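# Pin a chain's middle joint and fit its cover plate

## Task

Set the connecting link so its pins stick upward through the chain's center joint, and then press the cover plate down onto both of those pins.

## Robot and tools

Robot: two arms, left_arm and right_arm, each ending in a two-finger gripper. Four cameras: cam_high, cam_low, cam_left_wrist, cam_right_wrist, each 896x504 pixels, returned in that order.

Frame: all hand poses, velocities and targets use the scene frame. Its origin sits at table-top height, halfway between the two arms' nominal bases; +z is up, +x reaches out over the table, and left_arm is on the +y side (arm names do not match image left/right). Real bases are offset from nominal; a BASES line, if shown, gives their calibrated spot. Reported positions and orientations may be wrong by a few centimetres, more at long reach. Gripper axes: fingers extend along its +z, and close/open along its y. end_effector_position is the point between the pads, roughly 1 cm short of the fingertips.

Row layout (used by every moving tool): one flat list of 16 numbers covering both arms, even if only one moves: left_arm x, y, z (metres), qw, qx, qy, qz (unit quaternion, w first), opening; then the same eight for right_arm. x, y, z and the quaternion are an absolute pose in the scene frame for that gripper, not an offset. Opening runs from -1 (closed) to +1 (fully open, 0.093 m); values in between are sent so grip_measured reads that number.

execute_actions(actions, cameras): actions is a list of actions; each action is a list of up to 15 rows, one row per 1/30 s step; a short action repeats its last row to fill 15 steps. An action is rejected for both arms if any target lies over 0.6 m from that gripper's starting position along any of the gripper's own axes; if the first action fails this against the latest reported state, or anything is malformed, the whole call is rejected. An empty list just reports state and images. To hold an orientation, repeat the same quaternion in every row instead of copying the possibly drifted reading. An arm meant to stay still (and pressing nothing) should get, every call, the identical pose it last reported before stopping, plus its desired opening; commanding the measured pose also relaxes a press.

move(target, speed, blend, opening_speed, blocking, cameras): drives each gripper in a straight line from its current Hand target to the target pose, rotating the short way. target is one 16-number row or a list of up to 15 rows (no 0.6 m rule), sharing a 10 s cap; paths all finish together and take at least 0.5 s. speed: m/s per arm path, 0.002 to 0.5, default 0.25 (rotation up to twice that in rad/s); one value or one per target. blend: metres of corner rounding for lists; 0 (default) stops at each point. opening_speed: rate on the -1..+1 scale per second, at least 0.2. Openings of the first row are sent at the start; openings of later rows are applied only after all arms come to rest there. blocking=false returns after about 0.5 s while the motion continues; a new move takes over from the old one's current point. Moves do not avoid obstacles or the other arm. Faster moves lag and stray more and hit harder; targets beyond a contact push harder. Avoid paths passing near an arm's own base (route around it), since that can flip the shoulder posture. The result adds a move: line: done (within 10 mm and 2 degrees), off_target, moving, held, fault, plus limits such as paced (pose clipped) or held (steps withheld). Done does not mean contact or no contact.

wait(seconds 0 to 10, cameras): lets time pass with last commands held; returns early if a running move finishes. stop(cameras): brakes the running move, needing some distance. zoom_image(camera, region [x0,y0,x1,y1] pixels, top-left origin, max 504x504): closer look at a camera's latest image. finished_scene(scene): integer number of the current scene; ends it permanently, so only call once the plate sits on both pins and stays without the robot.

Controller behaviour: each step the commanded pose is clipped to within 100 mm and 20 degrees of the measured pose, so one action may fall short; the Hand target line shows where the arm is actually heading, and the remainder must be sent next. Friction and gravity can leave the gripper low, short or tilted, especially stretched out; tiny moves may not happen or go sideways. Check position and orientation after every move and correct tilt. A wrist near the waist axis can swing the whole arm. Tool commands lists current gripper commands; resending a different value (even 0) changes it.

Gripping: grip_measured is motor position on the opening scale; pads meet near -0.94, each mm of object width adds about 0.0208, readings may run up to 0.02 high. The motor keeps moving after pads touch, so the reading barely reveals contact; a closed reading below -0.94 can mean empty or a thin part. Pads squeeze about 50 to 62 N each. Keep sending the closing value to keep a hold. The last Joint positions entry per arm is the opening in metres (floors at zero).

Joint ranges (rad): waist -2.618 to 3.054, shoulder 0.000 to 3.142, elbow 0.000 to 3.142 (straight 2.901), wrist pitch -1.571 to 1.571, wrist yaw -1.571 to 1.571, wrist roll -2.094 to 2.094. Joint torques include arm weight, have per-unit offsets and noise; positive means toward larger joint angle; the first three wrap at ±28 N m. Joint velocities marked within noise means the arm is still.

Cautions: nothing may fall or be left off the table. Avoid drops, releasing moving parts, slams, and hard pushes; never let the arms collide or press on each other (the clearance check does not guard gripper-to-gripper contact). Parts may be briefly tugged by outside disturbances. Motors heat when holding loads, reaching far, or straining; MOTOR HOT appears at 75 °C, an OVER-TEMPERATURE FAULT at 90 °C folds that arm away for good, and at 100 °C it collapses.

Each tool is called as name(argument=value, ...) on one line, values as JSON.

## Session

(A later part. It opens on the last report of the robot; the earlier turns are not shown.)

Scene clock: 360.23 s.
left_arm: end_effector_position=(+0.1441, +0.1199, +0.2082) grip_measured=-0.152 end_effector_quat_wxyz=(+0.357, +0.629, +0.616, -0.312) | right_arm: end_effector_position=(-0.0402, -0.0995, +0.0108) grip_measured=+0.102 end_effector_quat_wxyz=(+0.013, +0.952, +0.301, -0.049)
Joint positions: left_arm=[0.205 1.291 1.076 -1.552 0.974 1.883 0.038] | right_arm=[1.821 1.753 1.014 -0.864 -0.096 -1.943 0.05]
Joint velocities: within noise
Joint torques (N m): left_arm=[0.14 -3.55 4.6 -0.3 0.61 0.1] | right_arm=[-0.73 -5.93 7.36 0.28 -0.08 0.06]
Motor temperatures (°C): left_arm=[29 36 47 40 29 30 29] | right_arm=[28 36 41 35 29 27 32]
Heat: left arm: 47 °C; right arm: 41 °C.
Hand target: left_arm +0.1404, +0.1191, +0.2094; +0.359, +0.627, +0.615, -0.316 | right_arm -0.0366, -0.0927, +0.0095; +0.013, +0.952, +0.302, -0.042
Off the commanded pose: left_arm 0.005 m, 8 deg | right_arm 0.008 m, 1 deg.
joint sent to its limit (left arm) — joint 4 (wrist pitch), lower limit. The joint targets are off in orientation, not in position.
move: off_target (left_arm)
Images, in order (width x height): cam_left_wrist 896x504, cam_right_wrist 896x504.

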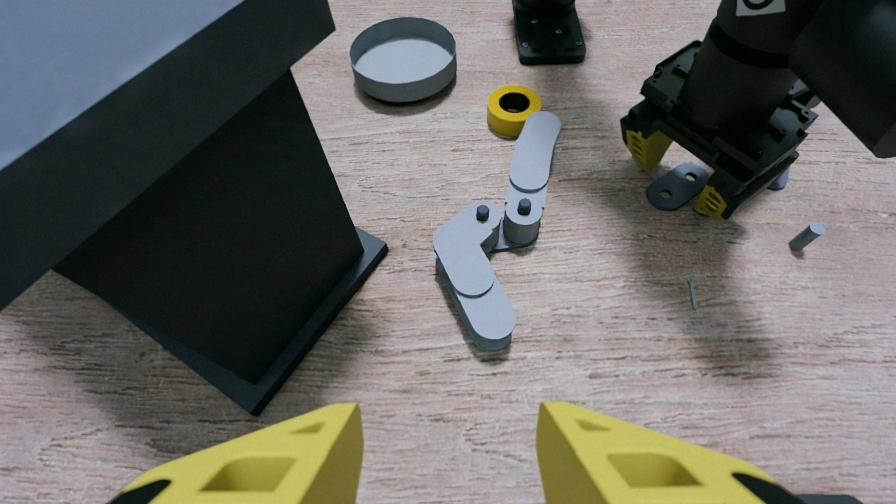

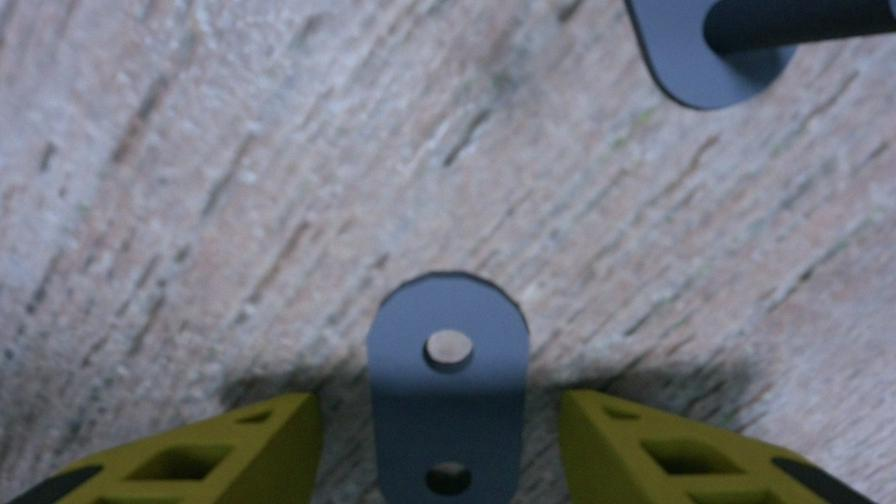

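move(target=[0.14,0.12,0.21,0.3378,0.6385,0.5851,-0.3686,-0.15,-0.0366,-0.0925,0.0095,0.0132,0.9523,0.3021,-0.0416,-0.7], speed=0.05, opening_speed=0.5, cameras=["cam_left_wrist","cam_right_wrist"])

zoom_image(camera="cam_left_wrist", region=[620, 90, 760, 220])

Scene clock: 362.63 s.
left_arm: end_effector_position=(+0.1441, +0.1199, +0.2082) grip_measured=-0.152 end_effector_quat_wxyz=(+0.357, +0.629, +0.616, -0.312) | right_arm: end_effector_position=(-0.0392, -0.0992, +0.0108) grip_measured=-0.450 end_effector_quat_wxyz=(+0.014, +0.952, +0.302, -0.046)
Joint positions: left_arm=[0.205 1.291 1.076 -1.552 0.974 1.883 0.038] | right_arm=[1.821 1.753 1.014 -0.865 -0.09 -1.944 0.024]
Joint velocities: within noise
Joint torques (N m): left_arm=[0.12 -3.55 4.63 -0.31 0.61 0.09] | right_arm=[-0.75 -5.91 7.38 0.28 -0.13 0.08]
Motor temperatures (°C): left_arm=[29 36 47 39 29 30 29] | right_arm=[28 36 41 34 29 27 32]
Heat: left arm: 47 °C; right arm: 41 °C.
Hand target: left_arm +0.1404, +0.1191, +0.2094; +0.359, +0.627, +0.615, -0.316 | right_arm -0.0366, -0.0926, +0.0096; +0.013, +0.952, +0.302, -0.042
Off the commanded pose: left_arm 0.005 m, 8 deg | right_arm 0.007 m, 0 deg.
joint sent to its limit (left arm) — joint 4 (wrist pitch), lower limit. The joint targets are off in orientation, not in position.
move: off_target (left_arm)
Images, in order (width x height): cam_left_wrist 896x504, cam_right_wrist 896x504.

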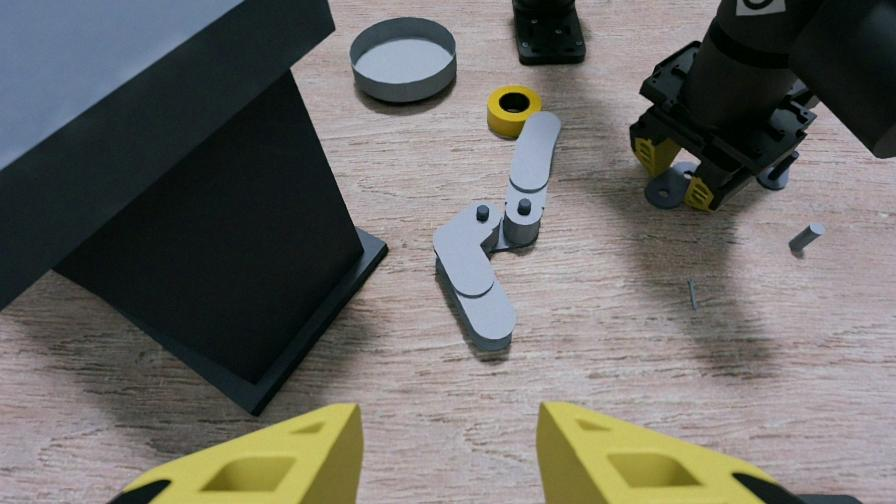

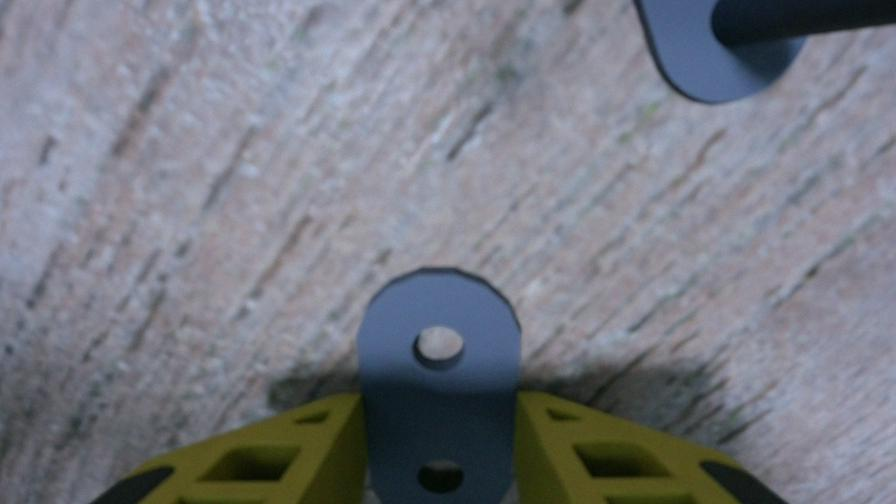

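Scaled by 3.600 from the camera's 896x504 image, which has a finer 1280x720 frame.

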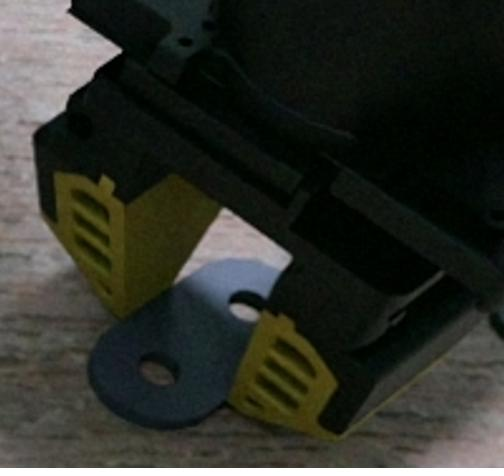

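move(target=[[0.14,0.12,0.21,0.3378,0.6385,0.5851,-0.3686,-0.15,-0.0366,-0.0925,0.03,0.0132,0.9523,0.3021,-0.0416,-0.7],[0.14,0.12,0.21,0.3378,0.6385,0.5851,-0.3686,-0.15,-0.0366,-0.0925,0.13,0.0132,0.9523,0.3021,-0.0416,-0.7]], speed=[0.05,0.12], blend=0.01, cameras=["cam_left_wrist","cam_right_wrist"])

Scene clock: 367.17 s.
left_arm: end_effector_position=(+0.1441, +0.1199, +0.2082) grip_measured=-0.152 end_effector_quat_wxyz=(+0.357, +0.629, +0.616, -0.312) | right_arm: end_effector_position=(-0.0399, -0.0962, +0.1184) grip_measured=-0.450 end_effector_quat_wxyz=(+0.030, +0.952, +0.301, -0.047)
Joint positions: left_arm=[0.205 1.291 1.076 -1.552 0.974 1.883 0.038] | right_arm=[1.821 1.68 1.375 -1.332 -0.089 -1.944 0.024]
Joint velocities: within noise
Joint torques (N m): left_arm=[0.14 -3.55 4.6 -0.31 0.62 0.1] | right_arm=[-0.69 -10.21 7.97 0.11 -0.12 0.08]
Motor temperatures (°C): left_arm=[29 36 47 39 30 30 29] | right_arm=[28 37 41 34 29 27 32]
Heat: left arm: 47 °C; right arm: 41 °C.
Hand target: left_arm +0.1404, +0.1191, +0.2094; +0.359, +0.627, +0.615, -0.316 | right_arm -0.0366, -0.0927, +0.1298; +0.013, +0.952, +0.302, -0.041
Off the commanded pose: left_arm 0.005 m, 8 deg | right_arm 0.013 m, 2 deg.
joint sent to its limit (left arm) — joint 4 (wrist pitch), lower limit. The joint targets are off in orientation, not in position.
move: off_target (left_arm, right_arm)
Images, in order (width x height): cam_left_wrist 896x504, cam_right_wrist 896x504.

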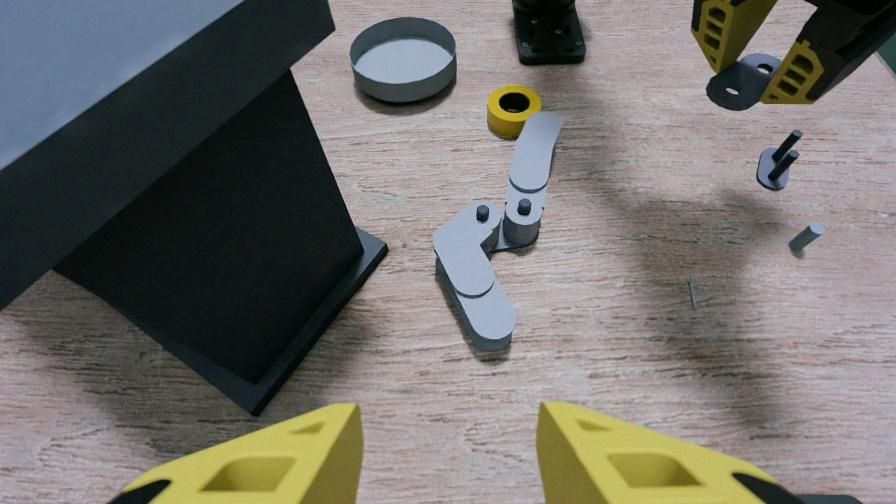

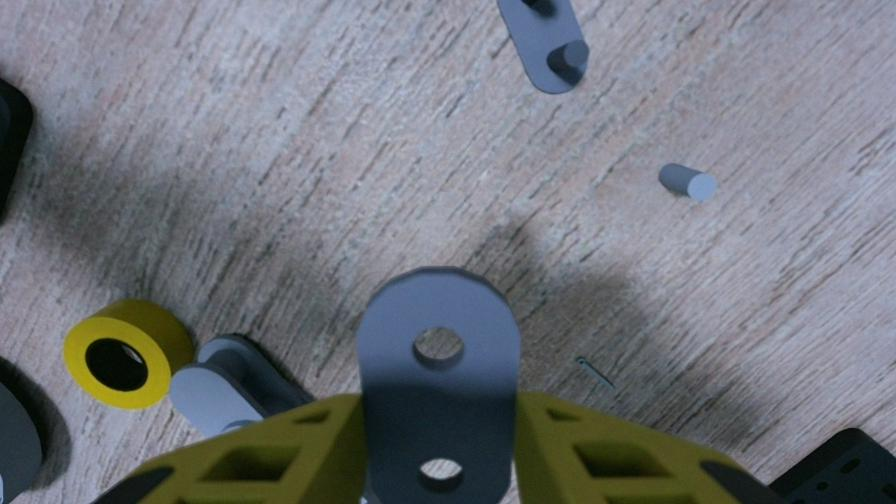

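move(target=[0.14,0.12,0.21,0.3378,0.6385,0.5851,-0.3686,-0.15,0.107,-0.055,0.12,0.0033,0.9956,0.0793,-0.0436,-0.7], speed=0.12, cameras=["cam_left_wrist","cam_right_wrist","cam_high"])

zoom_image(camera="cam_left_wrist", region=[400, 40, 640, 260])

Scene clock: 370.40 s.
left_arm: end_effector_position=(+0.1441, +0.1199, +0.2082) grip_measured=-0.152 end_effector_quat_wxyz=(+0.357, +0.629, +0.616, -0.312) | right_arm: end_effector_position=(+0.1032, -0.0619, +0.1199) grip_measured=-0.450 end_effector_quat_wxyz=(+0.007, +0.996, +0.079, -0.048)
Joint positions: left_arm=[0.205 1.291 1.076 -1.552 0.974 1.883 0.038] | right_arm=[1.339 1.765 1.481 -1.33 -0.086 -1.972 0.024]
Joint velocities: left_arm=[within noise] | right_arm=[-0.002 -0.002 0.051 0.022 -0.022 -0.051 0]
Joint torques (N m): left_arm=[0.14 -3.54 4.59 -0.3 0.61 0.1] | right_arm=[-0.31 -6.9 8.28 0.29 -0.15 0.13]
Motor temperatures (°C): left_arm=[29 36 47 39 30 30 29] | right_arm=[28 37 41 34 29 27 33]
Heat: left arm: 47 °C; right arm: 41 °C.
Hand target: left_arm +0.1404, +0.1191, +0.2094; +0.359, +0.627, +0.615, -0.316 | right_arm +0.1070, -0.0551, +0.1200; +0.003, +0.996, +0.079, -0.043
Off the commanded pose: left_arm 0.005 m, 8 deg | right_arm 0.008 m, 1 deg.
joint sent to its limit (left arm) — joint 4 (wrist pitch), lower limit. The joint targets are off in orientation, not in position.
move: off_target (left_arm)
Images, in order (width x height): cam_high 896x504, cam_left_wrist 896x504, cam_right_wrist 896x504.

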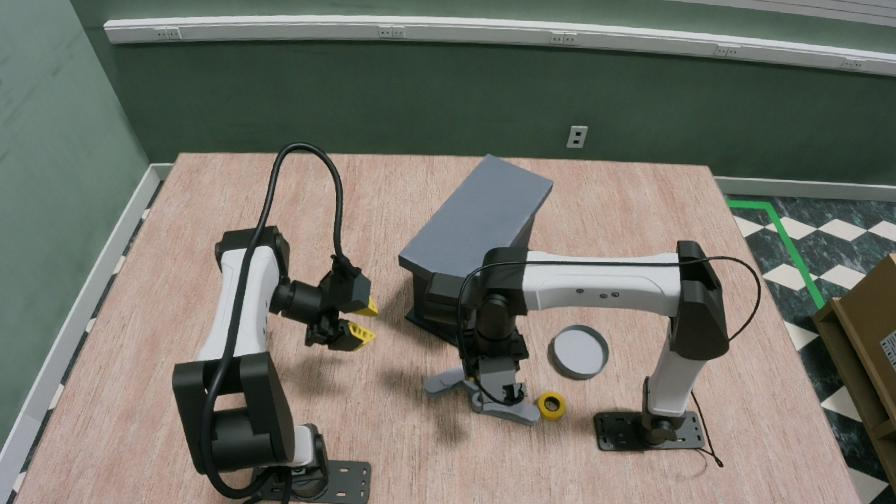

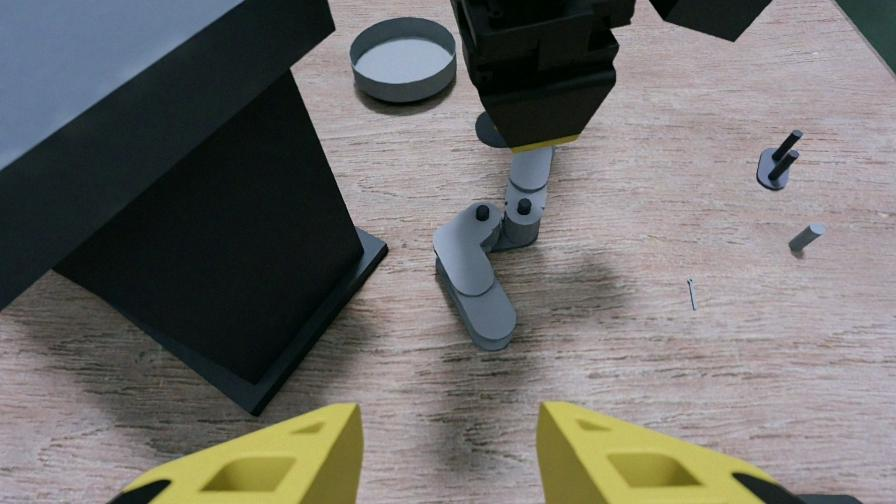

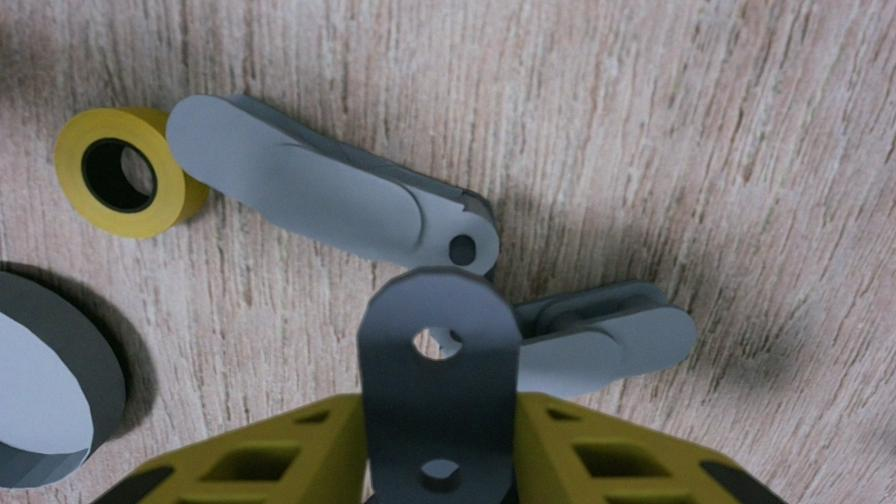

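Scaled by 2.100 from the camera's 896x504 image, which has a finer 1280x720 frame.

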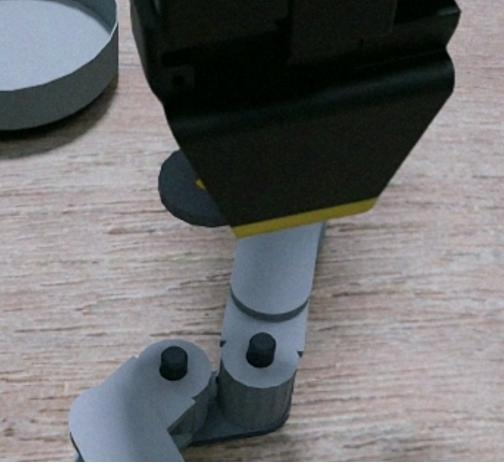

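move(target=[0.14,0.12,0.21,0.3378,0.6385,0.5851,-0.3686,-0.15,0.112,-0.051,0.085,0.0033,0.9956,0.0793,-0.0436,-0.7], speed=0.1, cameras=["cam_left_wrist","cam_right_wrist"])

zoom_image(camera="cam_left_wrist", region=[400, 40, 640, 260])

zoom_image(camera="cam_right_wrist", region=[330, 200, 570, 504])

Scene clock: 373.03 s.
left_arm: end_effector_position=(+0.1441, +0.1199, +0.2082) grip_measured=-0.152 end_effector_quat_wxyz=(+0.357, +0.629, +0.616, -0.312) | right_arm: end_effector_position=(+0.1078, -0.0492, +0.0934) grip_measured=-0.450 end_effector_quat_wxyz=(-0.006, +0.996, +0.080, -0.043)
Joint positions: left_arm=[0.205 1.291 1.076 -1.552 0.974 1.883 0.038] | right_arm=[1.334 1.799 1.418 -1.205 -0.086 -1.977 0.024]
Joint velocities: within noise
Joint torques (N m): left_arm=[0.12 -3.55 4.6 -0.31 0.61 0.1] | right_arm=[-0.83 -7.35 5.31 0.35 -0.15 0.07]
Motor temperatures (°C): left_arm=[29 36 47 39 30 30 29] | right_arm=[28 37 41 34 29 27 33]
Heat: left arm: 47 °C; right arm: 41 °C.
Hand target: left_arm +0.1404, +0.1191, +0.2094; +0.359, +0.627, +0.615, -0.316 | right_arm +0.1119, -0.0512, +0.0851; +0.003, +0.996, +0.079, -0.044
Off the commanded pose: left_arm 0.005 m, 8 deg | right_arm 0.010 m, 1 deg.
joint sent to its limit (left arm) — joint 4 (wrist pitch), lower limit. The joint targets are off in orientation, not in position.
move: off_target (left_arm)
Images, in order (width x height): cam_left_wrist 896x504, cam_right_wrist 896x504.

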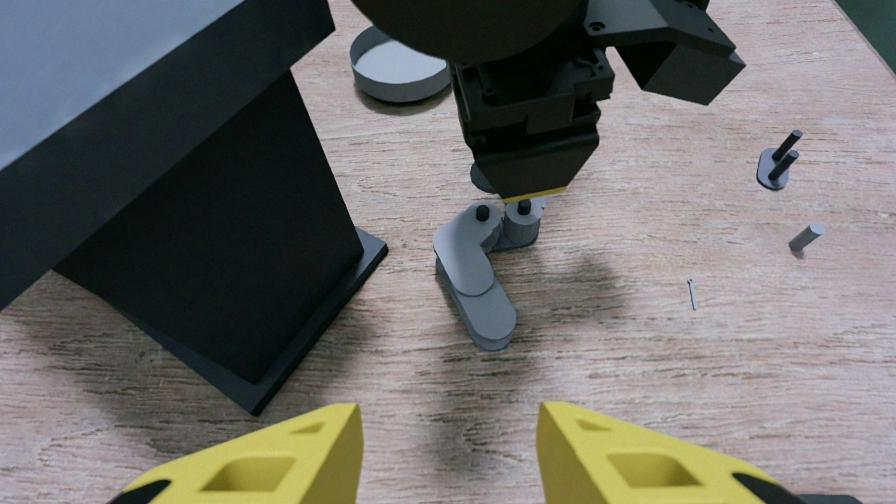

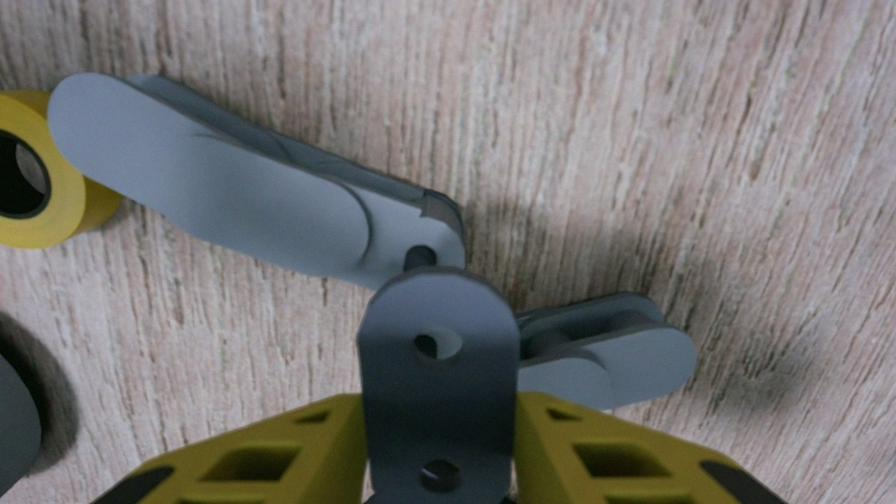

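Scaled by 2.100 from the camera's 896x504 image, which has a finer 1280x720 frame.

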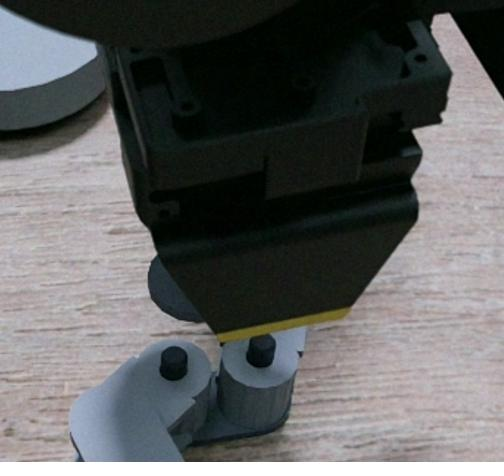

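Scaled by 1.658 from the camera's 896x504 image, which has a finer 1280x720 frame.

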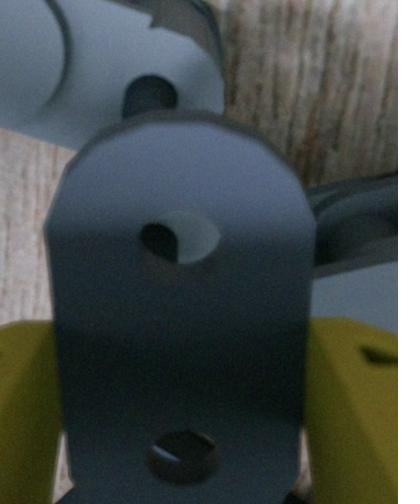

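move(target=[0.14,0.12,0.21,0.3378,0.6385,0.5851,-0.3686,-0.15,0.1165,-0.057,0.072,0.0033,0.9956,0.0793,-0.0436,-0.7], speed=0.08, cameras=["cam_left_wrist","cam_right_wrist"])

zoom_image(camera="cam_left_wrist", region=[420, 120, 580, 260])

zoom_image(camera="cam_right_wrist", region=[330, 200, 570, 504])

Scene clock: 375.40 s.
left_arm: end_effector_position=(+0.1441, +0.1199, +0.2082) grip_measured=-0.152 end_effector_quat_wxyz=(+0.357, +0.629, +0.616, -0.312) | right_arm: end_effector_position=(+0.1133, -0.0548, +0.0784) grip_measured=-0.450 end_effector_quat_wxyz=(-0.004, +0.996, +0.079, -0.045)
Joint positions: left_arm=[0.205 1.291 1.076 -1.552 0.974 1.883 0.038] | right_arm=[1.314 1.799 1.358 -1.152 -0.086 -1.995 0.024]
Joint velocities: within noise
Joint torques (N m): left_arm=[0.14 -3.56 4.6 -0.31 0.61 0.09] | right_arm=[-0.62 -7.98 5.14 0.34 -0.14 0.06]
Motor temperatures (°C): left_arm=[29 36 47 39 30 30 29] | right_arm=[28 38 41 34 29 27 33]
Heat: left arm: 47 °C; right arm: 41 °C.
Hand target: left_arm +0.1404, +0.1191, +0.2094; +0.359, +0.627, +0.615, -0.316 | right_arm +0.1164, -0.0571, +0.0720; +0.003, +0.996, +0.079, -0.044
Off the commanded pose: left_arm 0.005 m, 8 deg | right_arm 0.008 m, 1 deg.
joint sent to its limit (left arm) — joint 4 (wrist pitch), lower limit. The joint targets are off in orientation, not in position.
move: off_target (left_arm)
Images, in order (width x height): cam_left_wrist 896x504, cam_right_wrist 896x504.

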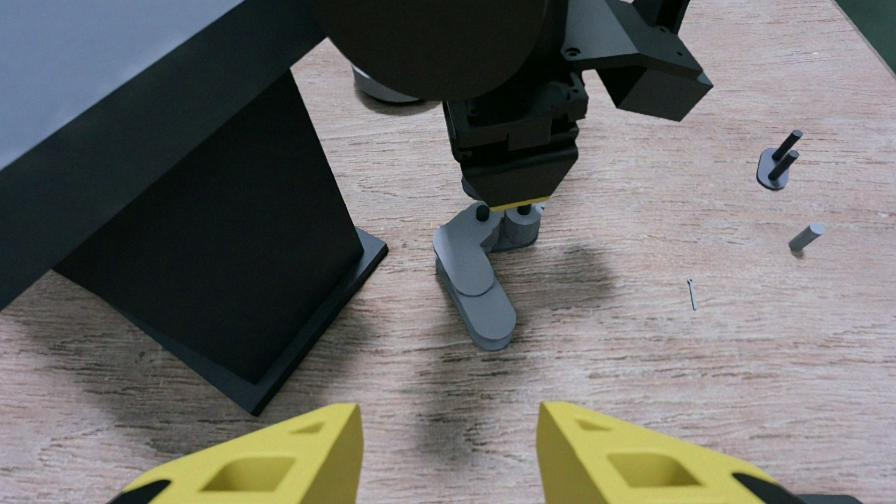

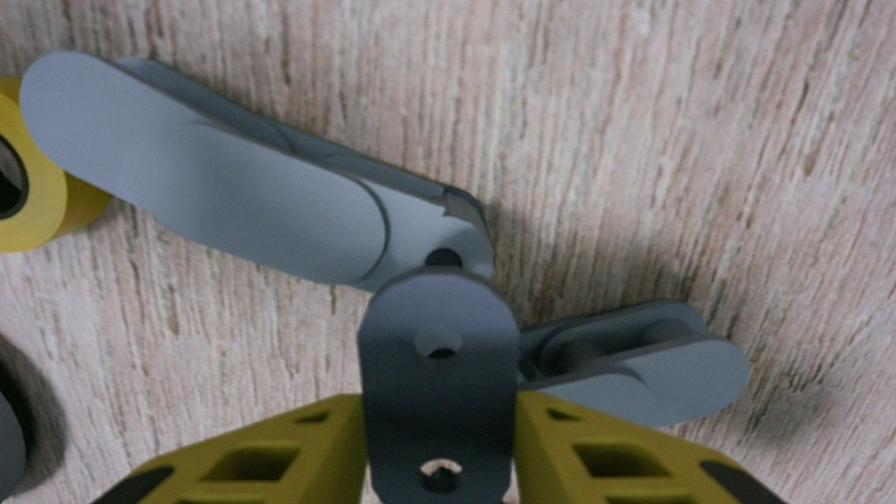

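Scaled by 3.150 from the camera's 896x504 image, which has a finer 1280x720 frame.

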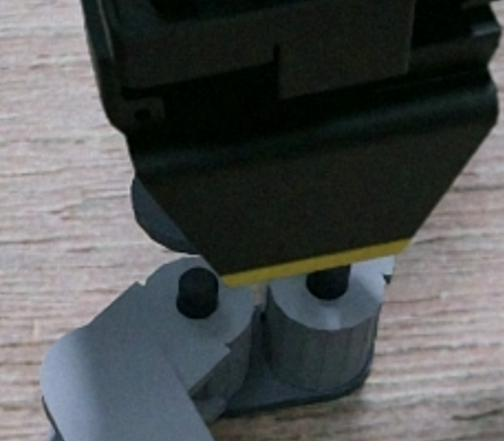

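Scaled by 1.658 from the camera's 896x504 image, which has a finer 1280x720 frame.

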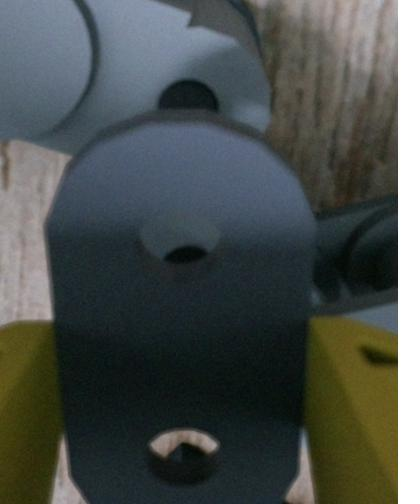

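move(target=[0.14,0.12,0.21,0.3378,0.6385,0.5851,-0.3686,-0.15,0.1115,-0.0575,0.064,0.0033,0.9956,0.0793,-0.0436,-0.7], speed=0.06, cameras=["cam_left_wrist","cam_right_wrist"])

zoom_image(camera="cam_left_wrist", region=[420, 120, 580, 260])

zoom_image(camera="cam_right_wrist", region=[330, 200, 570, 504])

Scene clock: 378.03 s.
left_arm: end_effector_position=(+0.1441, +0.1199, +0.2082) grip_measured=-0.152 end_effector_quat_wxyz=(+0.357, +0.629, +0.616, -0.312) | right_arm: end_effector_position=(+0.1129, -0.0562, +0.0705) grip_measured=-0.450 end_effector_quat_wxyz=(-0.004, +0.996, +0.079, -0.044)
Joint positions: left_arm=[0.205 1.291 1.076 -1.552 0.974 1.883 0.038] | right_arm=[1.314 1.799 1.326 -1.119 -0.086 -1.996 0.024]
Joint velocities: within noise
Joint torques (N m): left_arm=[0.14 -3.54 4.6 -0.31 0.61 0.1] | right_arm=[0.46 -7.91 5.11 0.42 -0.14 0.22]
Motor temperatures (°C): left_arm=[29 36 46 39 30 30 29] | right_arm=[28 38 41 34 29 27 33]
Heat: left arm: 46 °C; right arm: 41 °C.
Hand target: left_arm +0.1404, +0.1191, +0.2094; +0.359, +0.627, +0.615, -0.316 | right_arm +0.1114, -0.0577, +0.0640; +0.004, +0.996, +0.080, -0.044
Off the commanded pose: left_arm 0.005 m, 8 deg | right_arm 0.007 m, 1 deg.
joint sent to its limit (left arm) — joint 4 (wrist pitch), lower limit. The joint targets are off in orientation, not in position.
move: off_target (left_arm)
Images, in order (width x height): cam_left_wrist 896x504, cam_right_wrist 896x504.

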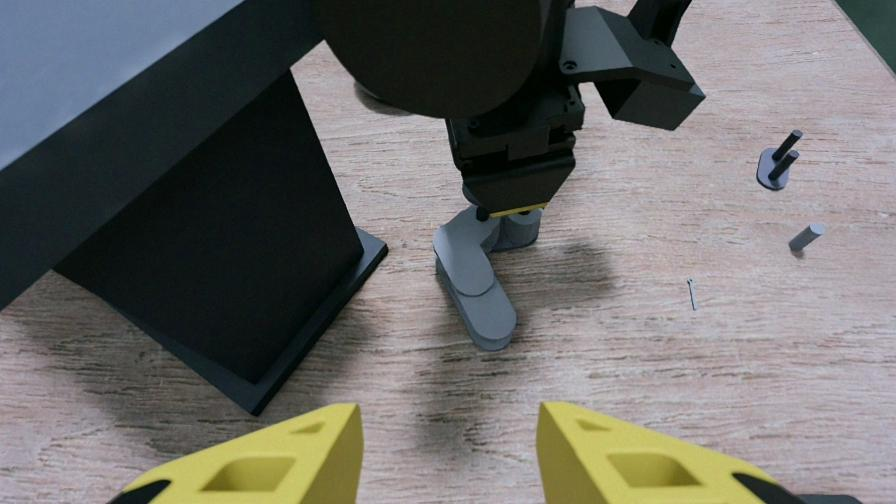

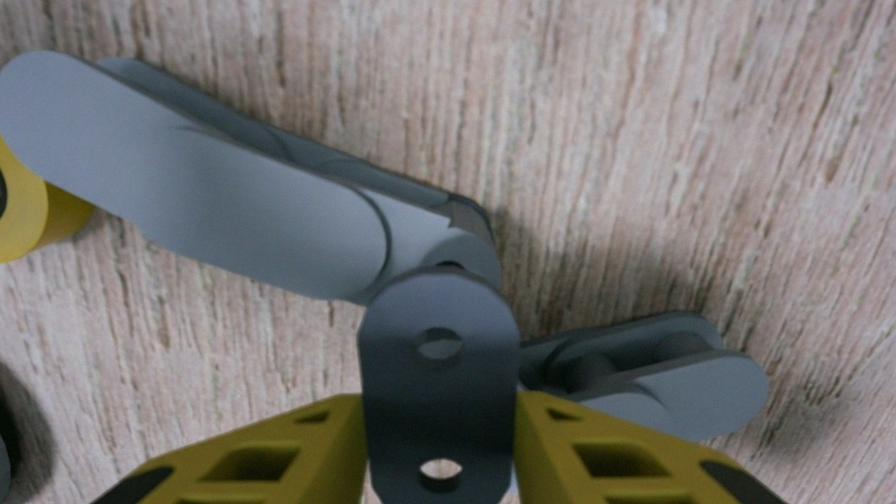

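Scaled by 3.150 from the camera's 896x504 image, which has a finer 1280x720 frame.

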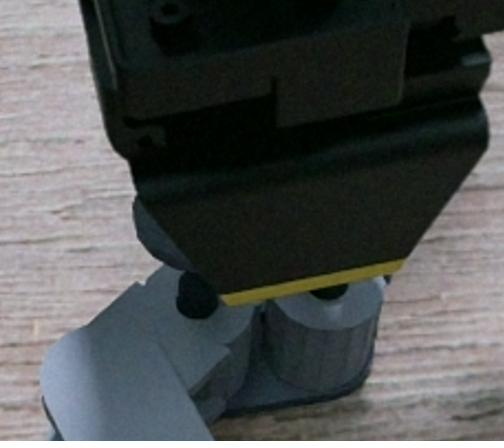

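Scaled by 1.658 from the camera's 896x504 image, which has a finer 1280x720 frame.

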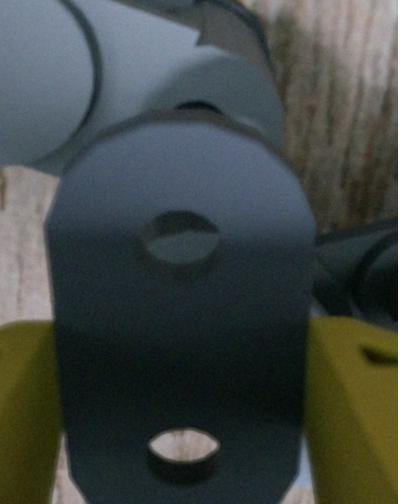

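move(target=[0.14,0.12,0.21,0.3378,0.6385,0.5851,-0.3686,-0.15,0.1080,-0.0560,0.062,0.0033,0.9956,0.0793,-0.0436,-0.7], speed=0.06, cameras=["cam_left_wrist","cam_right_wrist"])

zoom_image(camera="cam_left_wrist", region=[420, 120, 580, 260])

zoom_image(camera="cam_right_wrist", region=[330, 200, 570, 504])

Scene clock: 380.00 s.
left_arm: end_effector_position=(+0.1441, +0.1199, +0.2082) grip_measured=-0.152 end_effector_quat_wxyz=(+0.357, +0.629, +0.616, -0.312) | right_arm: end_effector_position=(+0.1102, -0.0536, +0.0705) grip_measured=-0.450 end_effector_quat_wxyz=(-0.008, +0.996, +0.081, -0.043)
Joint positions: left_arm=[0.205 1.291 1.076 -1.552 0.974 1.883 0.038] | right_arm=[1.324 1.799 1.326 -1.111 -0.086 -1.988 0.024]
Joint velocities: within noise
Joint torques (N m): left_arm=[0.14 -3.54 4.62 -0.31 0.61 0.1] | right_arm=[0.54 -7.58 4.81 0.36 -0.15 0.29]
Motor temperatures (°C): left_arm=[29 36 46 39 30 30 29] | right_arm=[28 38 41 34 29 27 33]
Heat: left arm: 46 °C; right arm: 41 °C.
Hand target: left_arm +0.1404, +0.1191, +0.2094; +0.359, +0.627, +0.615, -0.316 | right_arm +0.1080, -0.0562, +0.0621; +0.003, +0.996, +0.079, -0.044
Off the commanded pose: left_arm 0.005 m, 8 deg | right_arm 0.009 m, 1 deg.
joint sent to its limit (left arm) — joint 4 (wrist pitch), lower limit. The joint targets are off in orientation, not in position.
move: off_target (left_arm)
Images, in order (width x height): cam_left_wrist 896x504, cam_right_wrist 896x504.

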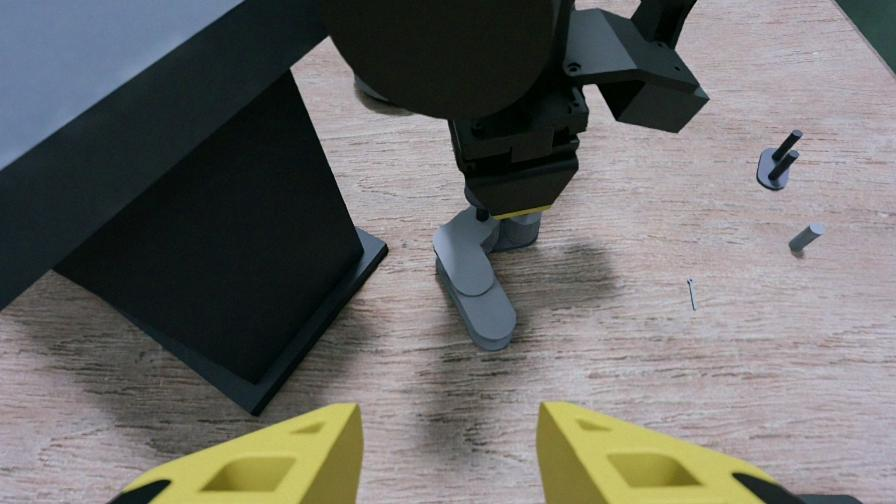

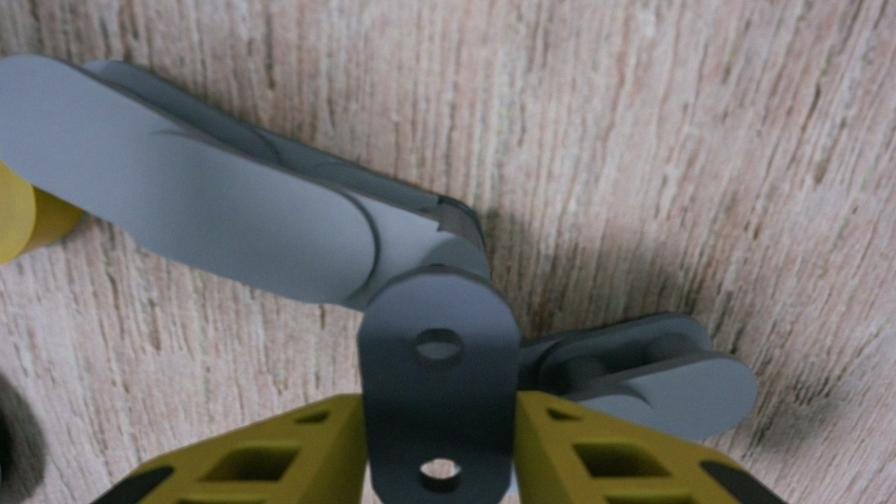

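Scaled by 3.150 from the camera's 896x504 image, which has a finer 1280x720 frame.

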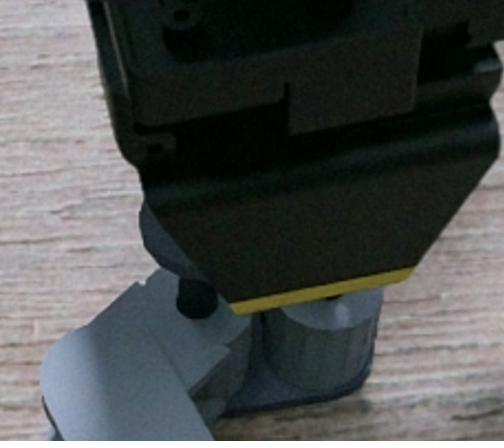

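Scaled by 1.658 from the camera's 896x504 image, which has a finer 1280x720 frame.

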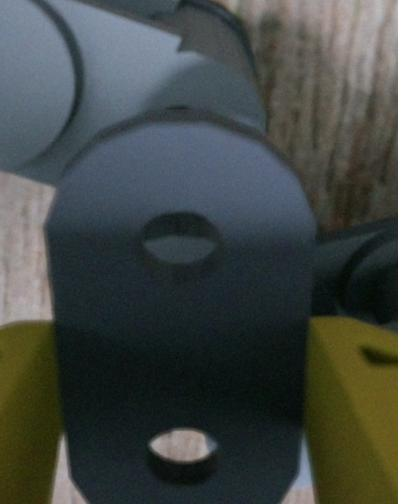

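move(target=[0.14,0.12,0.21,0.3378,0.6385,0.5851,-0.3686,-0.15,0.1145,-0.0560,0.052,0.0033,0.9956,0.0793,-0.0436,-0.7], speed=0.06, cameras=["cam_left_wrist","cam_right_wrist"])

zoom_image(camera="cam_left_wrist", region=[420, 120, 580, 260])

zoom_image(camera="cam_right_wrist", region=[330, 200, 570, 504])

Scene clock: 384.13 s.
left_arm: end_effector_position=(+0.1441, +0.1199, +0.2082) grip_measured=-0.152 end_effector_quat_wxyz=(+0.357, +0.629, +0.616, -0.312) | right_arm: end_effector_position=(+0.1116, -0.0530, +0.0612) grip_measured=-0.450 end_effector_quat_wxyz=(-0.008, +0.996, +0.080, -0.043)
Joint positions: left_arm=[0.205 1.291 1.076 -1.552 0.974 1.883 0.038] | right_arm=[1.32 1.811 1.302 -1.076 -0.086 -1.99 0.024]
Joint velocities: within noise
Joint torques (N m): left_arm=[0.13 -3.52 4.6 -0.31 0.62 0.1] | right_arm=[-0.59 -7.17 5.08 0.35 -0.14 0.09]
Motor temperatures (°C): left_arm=[29 35 46 38 30 30 29] | right_arm=[28 38 41 33 29 27 33]
Heat: left arm: 46 °C; right arm: 41 °C.
Hand target: left_arm +0.1404, +0.1191, +0.2094; +0.359, +0.627, +0.615, -0.316 | right_arm +0.1144, -0.0562, +0.0522; +0.003, +0.996, +0.079, -0.044
Off the commanded pose: left_arm 0.005 m, 8 deg | right_arm 0.010 m, 1 deg.
joint sent to its limit (left arm) — joint 4 (wrist pitch), lower limit. The joint targets are off in orientation, not in position.
move: off_target (left_arm)
Images, in order (width x height): cam_left_wrist 896x504, cam_right_wrist 896x504.

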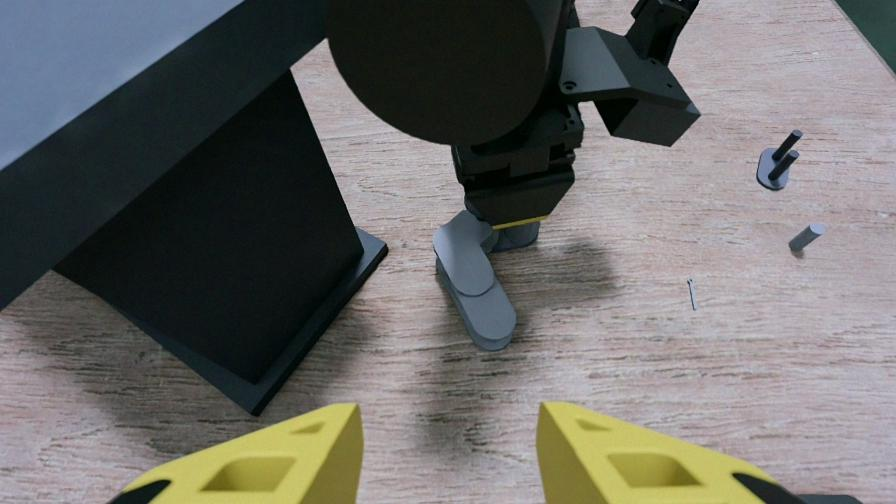

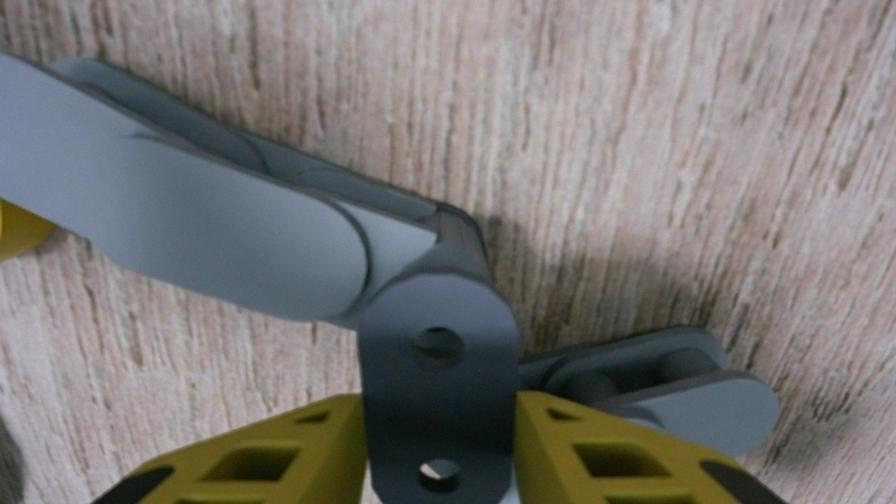

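Scaled by 3.150 from the camera's 896x504 image, which has a finer 1280x720 frame.

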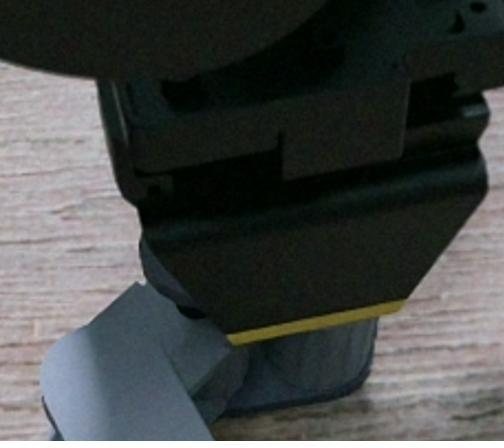

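Scaled by 1.658 from the camera's 896x504 image, which has a finer 1280x720 frame.

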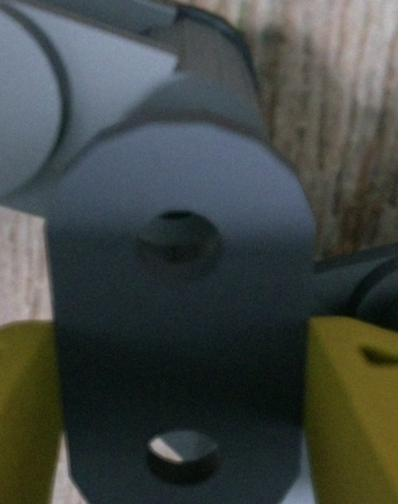

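zoom_image(camera="cam_left_wrist", region=[450, 180, 550, 250])

zoom_image(camera="cam_right_wrist", region=[390, 250, 490, 380])

Scaled by 5.040 from the camera's 896x504 image, which has a finer 1280x720 frame.

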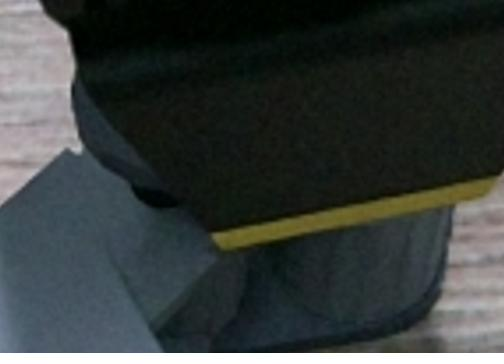

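Scaled by 3.877 from the camera's 896x504 image, which has a finer 1280x720 frame.

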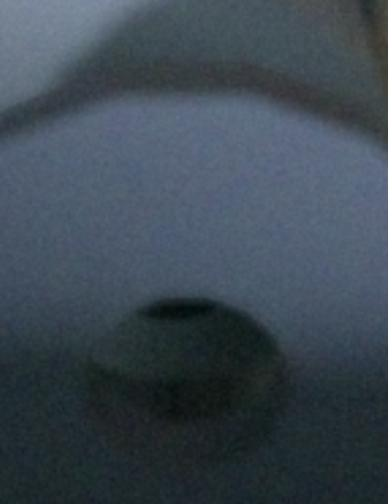

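move(target=[0.14,0.12,0.21,0.3378,0.6385,0.5851,-0.3686,-0.15,0.1165,-0.0557,0.0475,0.0033,0.9956,0.0793,-0.0436,-0.7], speed=0.06, cameras=["cam_left_wrist","cam_right_wrist"])

zoom_image(camera="cam_left_wrist", region=[450, 180, 550, 250])

zoom_image(camera="cam_right_wrist", region=[390, 250, 490, 380])

Scene clock: 388.87 s.
left_arm: end_effector_position=(+0.1441, +0.1199, +0.2082) grip_measured=-0.152 end_effector_quat_wxyz=(+0.357, +0.629, +0.616, -0.312) | right_arm: end_effector_position=(+0.1136, -0.0526, +0.0568) grip_measured=-0.450 end_effector_quat_wxyz=(-0.008, +0.996, +0.079, -0.043)
Joint positions: left_arm=[0.205 1.291 1.076 -1.552 0.974 1.883 0.038] | right_arm=[1.314 1.819 1.294 -1.06 -0.086 -1.994 0.024]
Joint velocities: within noise
Joint torques (N m): left_arm=[0.13 -3.54 4.59 -0.31 0.61 0.1] | right_arm=[-0.62 -7.2 5.04 0.36 -0.14 0.07]
Motor temperatures (°C): left_arm=[29 35 46 38 30 30 29] | right_arm=[28 39 40 33 29 27 33]
Heat: left arm: 46 °C; right arm: 40 °C.
Hand target: left_arm +0.1404, +0.1191, +0.2094; +0.359, +0.627, +0.615, -0.316 | right_arm +0.1164, -0.0560, +0.0477; +0.003, +0.996, +0.079, -0.044
Off the commanded pose: left_arm 0.005 m, 8 deg | right_arm 0.010 m, 1 deg.
joint sent to its limit (left arm) — joint 4 (wrist pitch), lower limit. The joint targets are off in orientation, not in position.
move: off_target (left_arm)
Images, in order (width x height): cam_left_wrist 896x504, cam_right_wrist 896x504.

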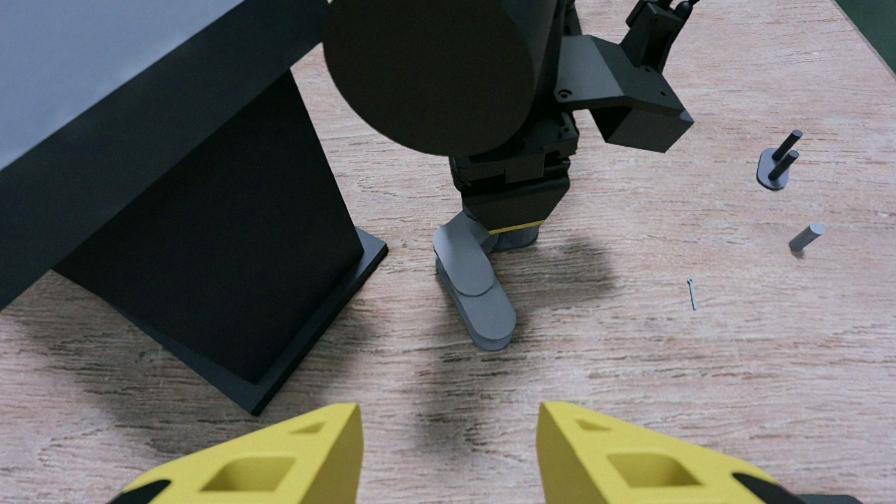

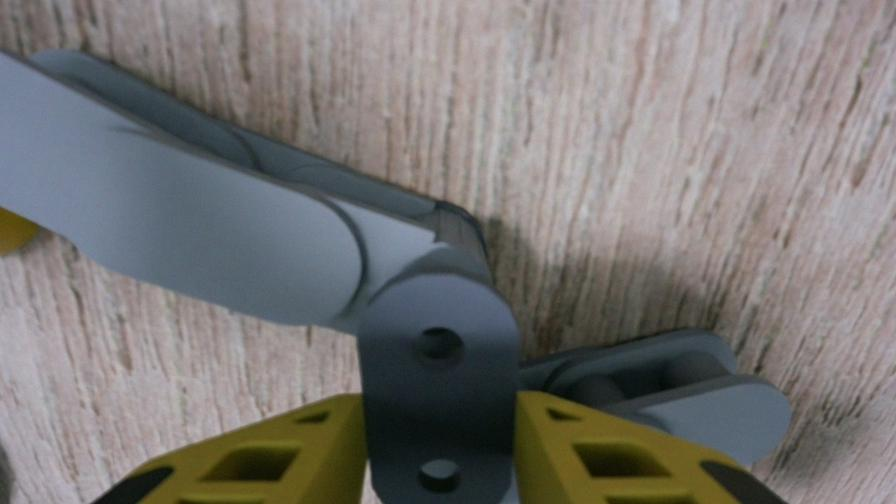

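Scaled by 5.040 from the camera's 896x504 image, which has a finer 1280x720 frame.

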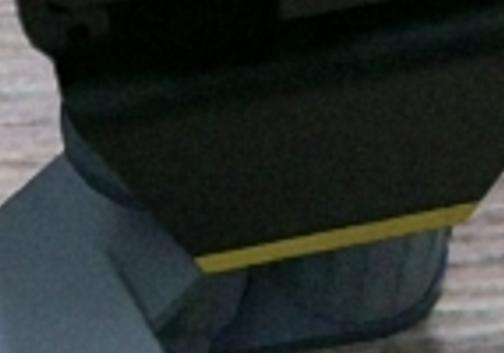

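Scaled by 3.877 from the camera's 896x504 image, which has a finer 1280x720 frame.

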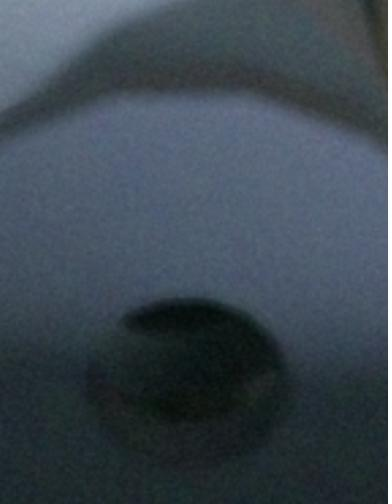

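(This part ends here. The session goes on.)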